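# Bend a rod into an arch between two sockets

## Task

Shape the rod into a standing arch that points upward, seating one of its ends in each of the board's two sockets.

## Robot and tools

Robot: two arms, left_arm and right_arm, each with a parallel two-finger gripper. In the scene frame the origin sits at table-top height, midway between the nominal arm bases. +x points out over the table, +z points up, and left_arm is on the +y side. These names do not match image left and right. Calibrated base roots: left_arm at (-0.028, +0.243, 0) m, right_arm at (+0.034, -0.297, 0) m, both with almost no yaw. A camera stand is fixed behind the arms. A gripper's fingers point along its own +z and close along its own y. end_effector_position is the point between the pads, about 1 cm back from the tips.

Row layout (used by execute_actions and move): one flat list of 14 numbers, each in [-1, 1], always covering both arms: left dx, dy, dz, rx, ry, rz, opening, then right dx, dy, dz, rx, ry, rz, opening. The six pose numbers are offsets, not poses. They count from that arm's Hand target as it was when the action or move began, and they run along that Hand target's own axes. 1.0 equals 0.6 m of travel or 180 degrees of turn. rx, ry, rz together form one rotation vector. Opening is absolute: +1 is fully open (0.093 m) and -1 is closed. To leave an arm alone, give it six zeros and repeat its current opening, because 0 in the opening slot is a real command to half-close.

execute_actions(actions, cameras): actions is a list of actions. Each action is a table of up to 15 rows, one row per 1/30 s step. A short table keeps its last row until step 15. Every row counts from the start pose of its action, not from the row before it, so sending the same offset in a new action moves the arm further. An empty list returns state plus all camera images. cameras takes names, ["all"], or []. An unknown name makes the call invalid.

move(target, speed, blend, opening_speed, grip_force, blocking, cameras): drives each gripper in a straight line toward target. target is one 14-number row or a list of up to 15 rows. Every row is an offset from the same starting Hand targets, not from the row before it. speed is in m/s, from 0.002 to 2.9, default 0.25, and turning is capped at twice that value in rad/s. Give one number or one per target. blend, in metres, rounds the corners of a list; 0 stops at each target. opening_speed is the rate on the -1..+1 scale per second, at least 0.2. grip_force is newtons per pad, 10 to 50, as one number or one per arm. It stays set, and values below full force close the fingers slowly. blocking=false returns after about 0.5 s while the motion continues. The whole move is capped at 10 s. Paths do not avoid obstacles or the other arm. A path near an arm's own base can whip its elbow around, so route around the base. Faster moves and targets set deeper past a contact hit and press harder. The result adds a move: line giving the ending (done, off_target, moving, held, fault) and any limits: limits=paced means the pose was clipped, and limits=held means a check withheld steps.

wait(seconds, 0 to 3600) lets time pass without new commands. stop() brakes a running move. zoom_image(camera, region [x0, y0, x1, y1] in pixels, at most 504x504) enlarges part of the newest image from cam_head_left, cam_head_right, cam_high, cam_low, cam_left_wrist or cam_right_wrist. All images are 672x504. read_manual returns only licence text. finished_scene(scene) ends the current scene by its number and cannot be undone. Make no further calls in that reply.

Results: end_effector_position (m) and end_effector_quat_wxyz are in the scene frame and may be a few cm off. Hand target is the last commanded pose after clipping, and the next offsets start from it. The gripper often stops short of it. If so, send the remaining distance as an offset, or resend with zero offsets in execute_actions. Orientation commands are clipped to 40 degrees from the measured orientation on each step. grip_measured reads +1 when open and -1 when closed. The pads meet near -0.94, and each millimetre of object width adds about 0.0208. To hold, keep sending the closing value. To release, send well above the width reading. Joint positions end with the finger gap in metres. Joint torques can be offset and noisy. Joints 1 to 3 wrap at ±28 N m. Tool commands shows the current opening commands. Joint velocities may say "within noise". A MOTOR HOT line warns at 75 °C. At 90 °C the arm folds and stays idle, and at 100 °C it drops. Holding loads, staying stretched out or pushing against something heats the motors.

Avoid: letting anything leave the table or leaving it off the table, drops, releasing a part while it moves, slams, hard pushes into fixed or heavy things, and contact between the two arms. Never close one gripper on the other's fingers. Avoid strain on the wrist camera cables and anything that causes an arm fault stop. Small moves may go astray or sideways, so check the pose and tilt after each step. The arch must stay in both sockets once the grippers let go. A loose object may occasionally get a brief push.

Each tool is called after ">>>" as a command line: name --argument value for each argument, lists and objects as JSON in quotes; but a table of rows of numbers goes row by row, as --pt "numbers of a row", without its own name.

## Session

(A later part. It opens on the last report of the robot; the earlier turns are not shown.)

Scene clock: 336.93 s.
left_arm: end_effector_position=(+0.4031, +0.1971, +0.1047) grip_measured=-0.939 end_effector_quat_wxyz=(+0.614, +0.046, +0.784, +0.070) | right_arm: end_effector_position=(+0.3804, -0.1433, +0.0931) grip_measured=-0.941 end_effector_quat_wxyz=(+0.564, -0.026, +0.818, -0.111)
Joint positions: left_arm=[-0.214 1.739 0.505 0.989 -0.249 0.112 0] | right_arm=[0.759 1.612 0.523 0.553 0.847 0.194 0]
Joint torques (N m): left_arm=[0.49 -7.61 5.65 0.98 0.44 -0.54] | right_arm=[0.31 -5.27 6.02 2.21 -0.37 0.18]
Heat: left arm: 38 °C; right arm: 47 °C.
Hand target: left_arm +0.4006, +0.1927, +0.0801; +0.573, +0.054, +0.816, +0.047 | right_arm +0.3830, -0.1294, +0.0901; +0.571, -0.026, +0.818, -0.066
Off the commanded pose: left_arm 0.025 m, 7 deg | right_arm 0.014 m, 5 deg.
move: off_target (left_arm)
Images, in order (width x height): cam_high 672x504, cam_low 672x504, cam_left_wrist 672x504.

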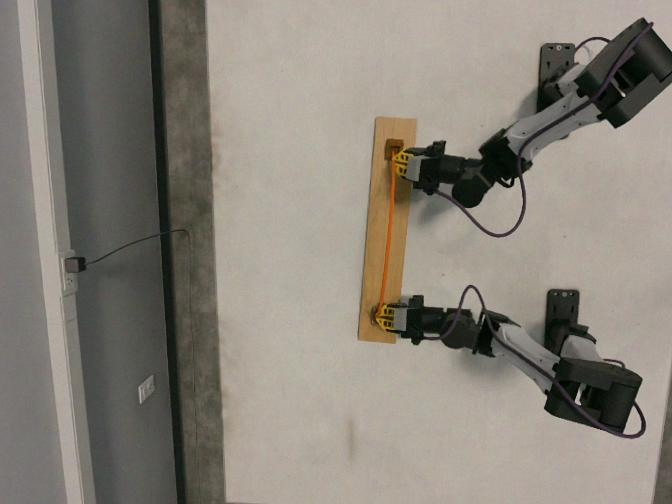

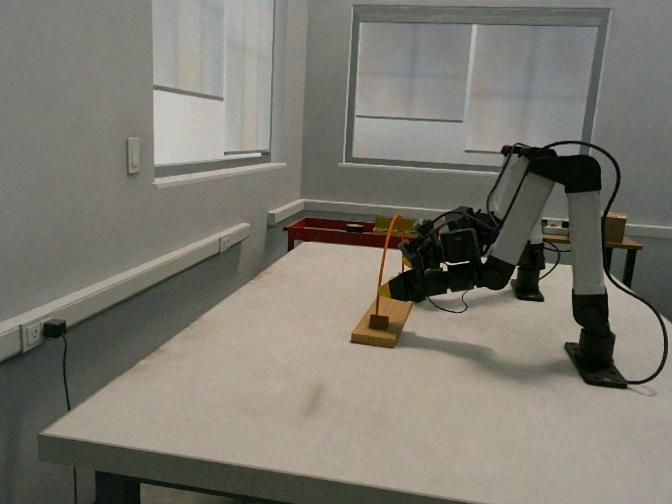

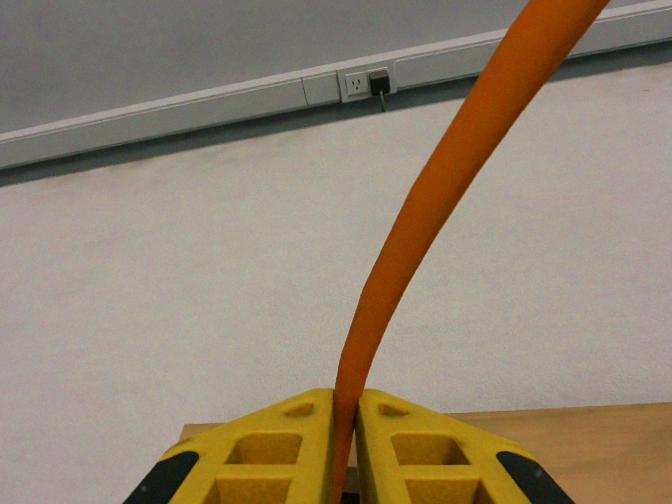

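>>> move --pt "-0.0058 0.011 0.001 0 0 0 -1 -0.0022 -0.0222 0 0 0 0 -1" --pt "-0.0058 0.011 0.001 0 0 0 -0.35 -0.0022 -0.0222 0 0 0 0 -0.35" --speed 0.1 --opening_speed 0.4 --cameras '["cam_low","cam_high","cam_left_wrist"]'

>>> zoom_image --camera "cam_low" --region '[350, 200, 450, 350]'

Scene clock: 346.53 s.
left_arm: end_effector_position=(+0.3992, +0.1998, +0.0831) grip_measured=-0.352 end_effector_quat_wxyz=(+0.571, +0.055, +0.817, +0.055) | right_arm: end_effector_position=(+0.3857, -0.1449, +0.0939) grip_measured=-0.352 end_effector_quat_wxyz=(+0.572, -0.024, +0.816, -0.083)
Joint positions: left_arm=[-0.188 1.727 0.52 0.852 -0.192 0.094 0.028] | right_arm=[0.723 1.609 0.497 0.629 0.776 0.178 0.028]
Joint torques (N m): left_arm=[0.38 -7.47 6.27 1.91 0.16 -0.24] | right_arm=[0.08 -8.31 5.07 1.8 0.02 0.05]
Heat: left arm: 38 °C; right arm: 47 °C.
Hand target: left_arm +0.4025, +0.1987, +0.0840; +0.573, +0.054, +0.816, +0.047 | right_arm +0.3830, -0.1424, +0.0931; +0.571, -0.026, +0.818, -0.066
Off the commanded pose: left_arm 0.004 m, 1 deg | right_arm 0.004 m, 2 deg.
move: done; target 2's new opening was sent with left_arm's hand 0.021 m and 6 deg from that target
Images, in order (width x height): cam_high 672x504, cam_low 672x504, cam_left_wrist 672x504.

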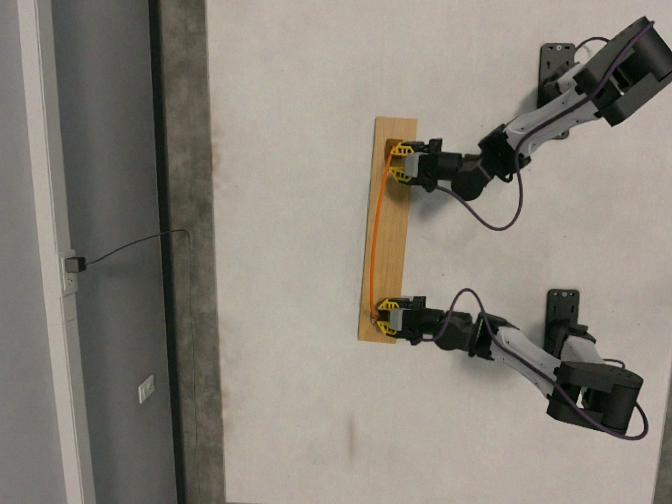

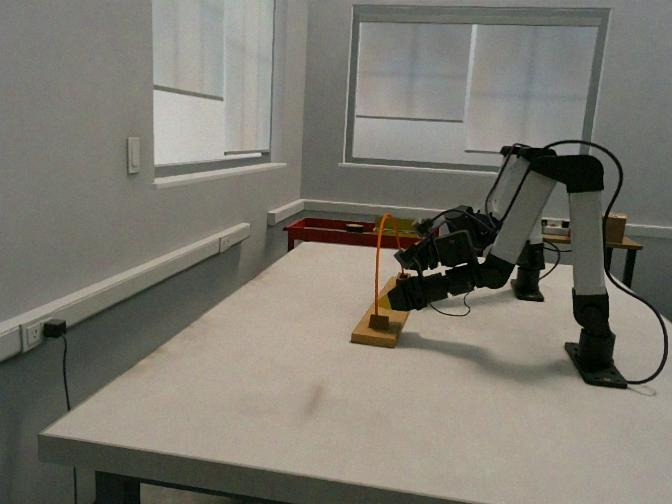

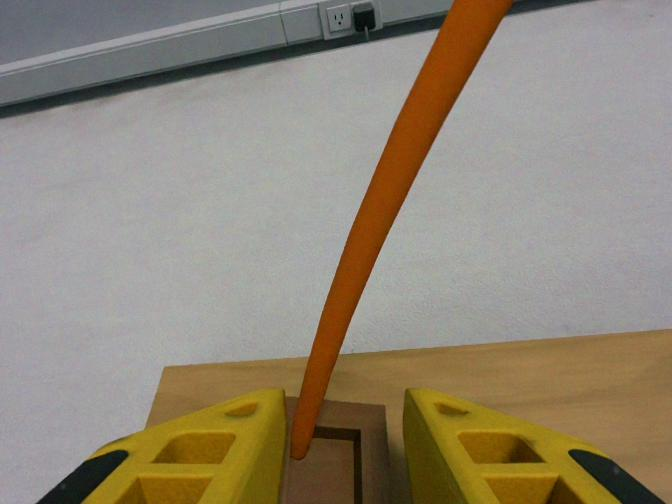

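Scaled by 3.360 from the camera's image (finer frame: 960x720).

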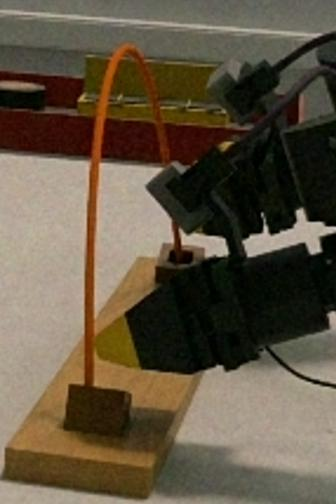

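>>> move --target '[0,0,-0.16,0,0,0,-0.25,0,0,-0.16,0,0,0,-0.25]' --speed 0.12 --cameras '["cam_low","cam_high","cam_head_left"]'

>>> zoom_image --camera "cam_low" --region '[350, 200, 450, 350]'

Scene clock: 352.87 s.
left_arm: end_effector_position=(+0.3138, +0.1977, +0.1128) grip_measured=-0.252 end_effector_quat_wxyz=(+0.567, +0.058, +0.820, +0.049) | right_arm: end_effector_position=(+0.2919, -0.1387, +0.1145) grip_measured=-0.252 end_effector_quat_wxyz=(+0.563, -0.038, +0.822, -0.075)
Joint positions: left_arm=[-0.264 1.216 0.278 0.566 -0.249 0.061 0.033] | right_arm=[1.043 1.241 0.412 0.104 1.008 0.464 0.033]
Joint torques (N m): left_arm=[-0.58 -5.91 5.81 1.92 -0.08 -0.23] | right_arm=[0.69 -5.29 9.47 1.32 0.67 0.05]
Heat: left arm: 40 °C; right arm: 45 °C.
Hand target: left_arm +0.3122, +0.1973, +0.1166; +0.573, +0.054, +0.816, +0.047 | right_arm +0.2929, -0.1348, +0.1257; +0.571, -0.026, +0.818, -0.066
Off the commanded pose: left_arm 0.004 m, 1 deg | right_arm 0.012 m, 2 deg.
move: off_target (right_arm)
Images, in order (width x height): cam_head_left 672x504, cam_high 672x504, cam_low 672x504.

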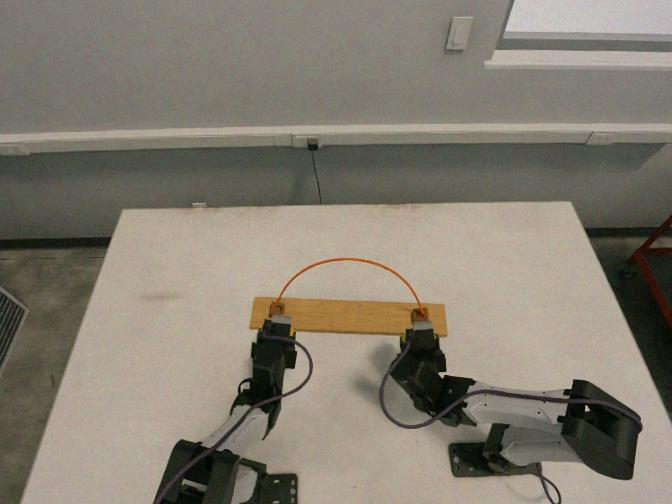

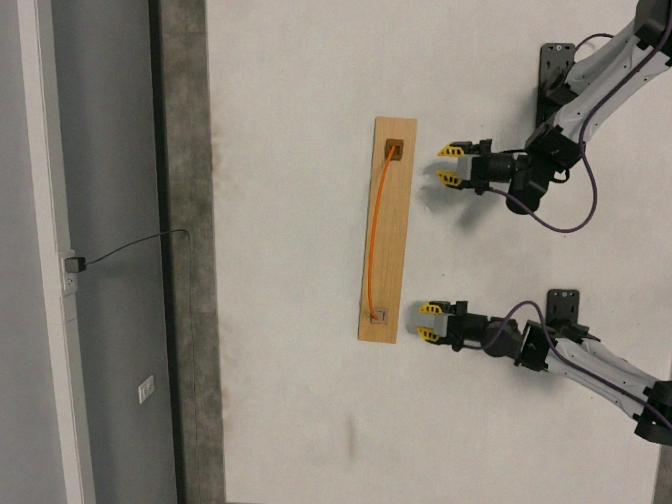

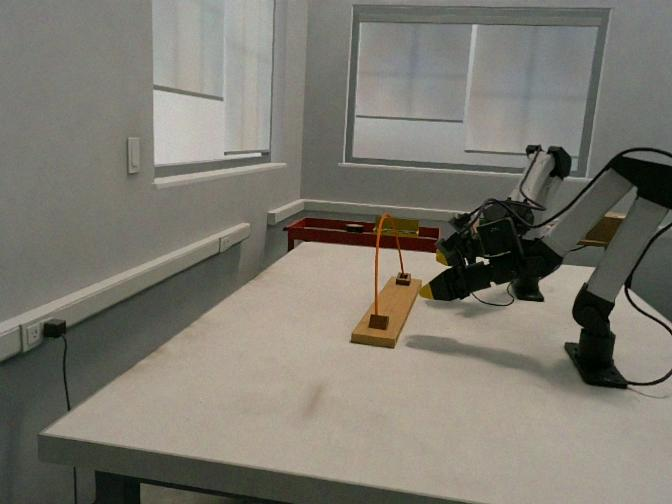

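Scaled by 3.360 from the camera's image (finer frame: 960x720).

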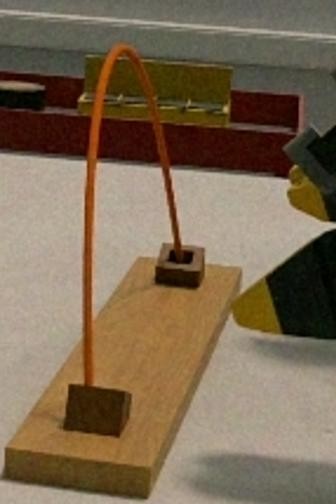

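>>> zoom_image --camera "cam_high" --region '[355, 290, 405, 340]'

>>> zoom_image --camera "cam_high" --region '[375, 130, 425, 170]'

>>> wait --seconds 0 --cameras '["cam_left_wrist","cam_right_wrist","cam_low","cam_head_left"]'

>>> zoom_image --camera "cam_head_left" --region '[240, 240, 460, 340]'

Scaled by 10.080 from the camera's image (finer frame: 960x720).

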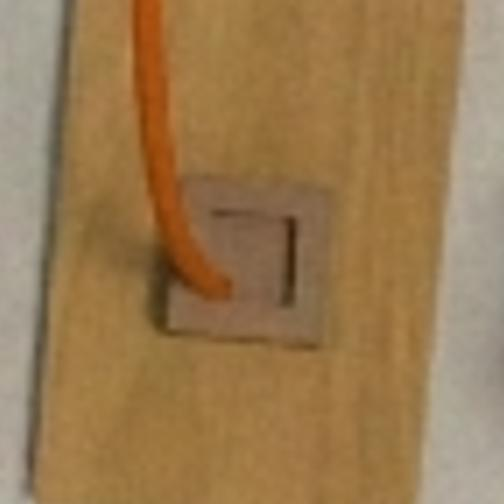

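Scaled by 10.080 from the camera's image (finer frame: 960x720).

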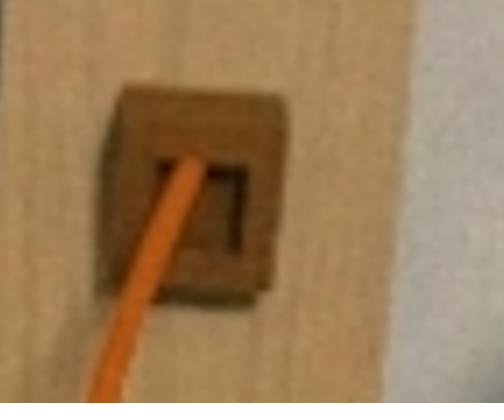

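Scene clock: 362.53 s.
left_arm: end_effector_position=(+0.3138, +0.1977, +0.1128) grip_measured=-0.252 end_effector_quat_wxyz=(+0.567, +0.059, +0.820, +0.049) | right_arm: end_effector_position=(+0.2919, -0.1387, +0.1145) grip_measured=-0.252 end_effector_quat_wxyz=(+0.563, -0.038, +0.822, -0.075)
Joint positions: left_arm=[-0.264 1.216 0.278 0.566 -0.249 0.061 0.033] | right_arm=[1.043 1.241 0.412 0.103 1.008 0.465 0.033]
Joint torques (N m): left_arm=[-0.58 -5.91 5.81 1.91 -0.08 -0.23] | right_arm=[0.69 -5.31 9.47 1.33 0.68 0.05]
Heat: left arm: 40 °C; right arm: 43 °C.
Hand target: left_arm +0.3122, +0.1973, +0.1165; +0.573, +0.054, +0.816, +0.047 | right_arm +0.2930, -0.1348, +0.1257; +0.571, -0.026, +0.818, -0.066
Tool commands: left_gripper/opening=-0.25 right_gripper/opening=-0.25
Off the commanded pose: left_arm 0.004 m, 1 deg | right_arm 0.012 m, 2 deg.
Images, in order (width x height): cam_head_left 672x504, cam_low 672x504, cam_left_wrist 672x504, cam_right_wrist 672x504.

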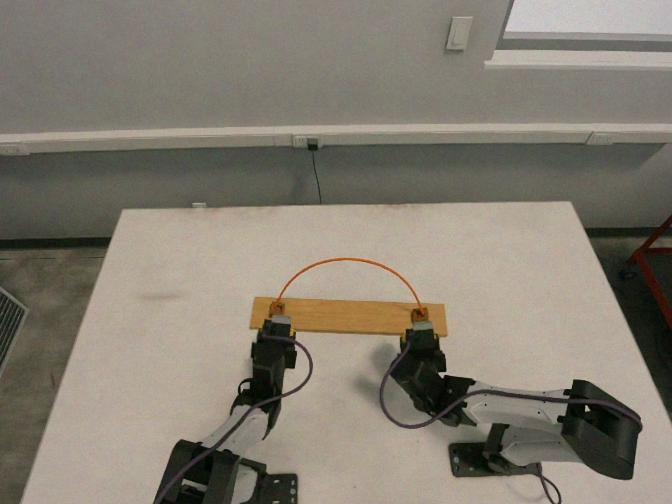

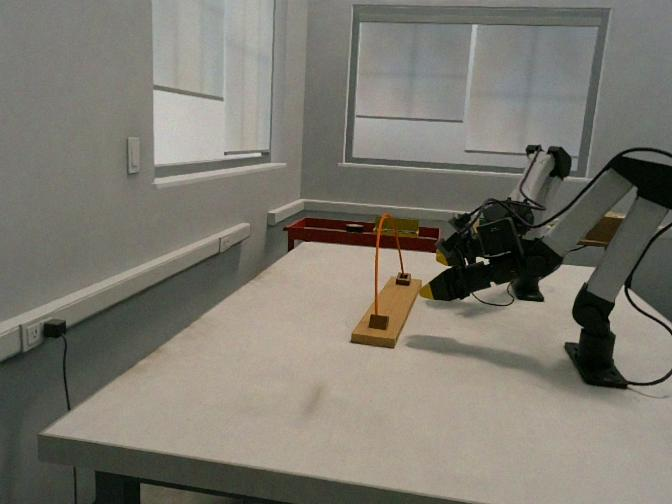

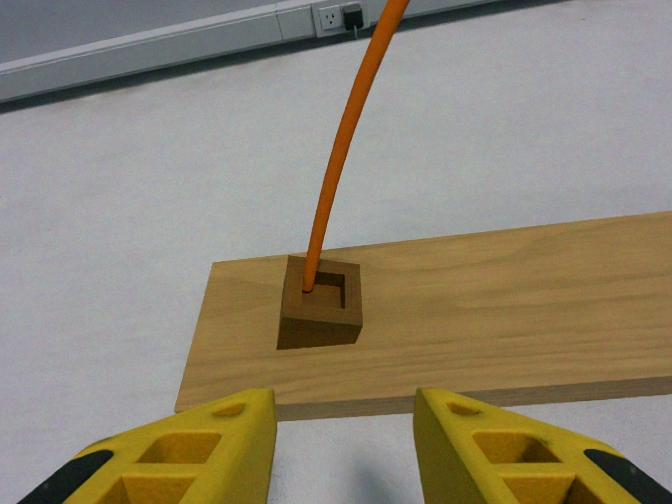

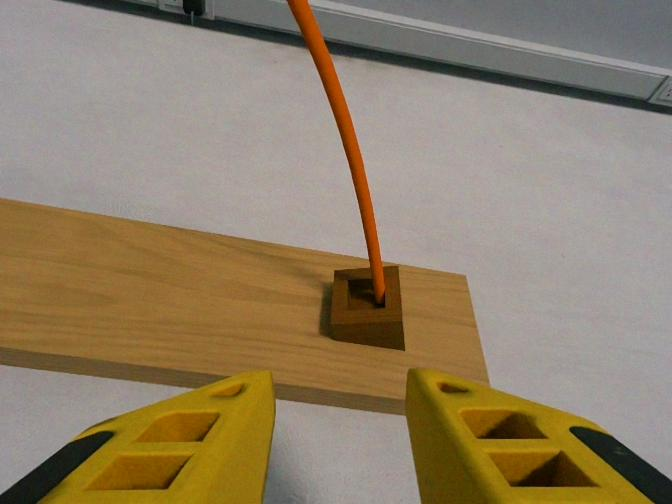

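Scaled by 2.291 from the camera's image (finer frame: 960x720).

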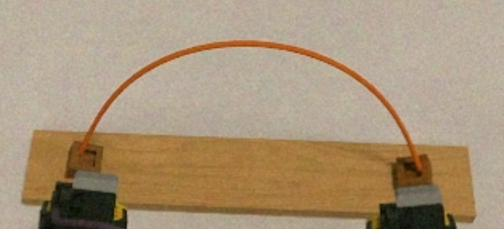

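>>> finished_scene --scene 3

The scene is finished: the task was done.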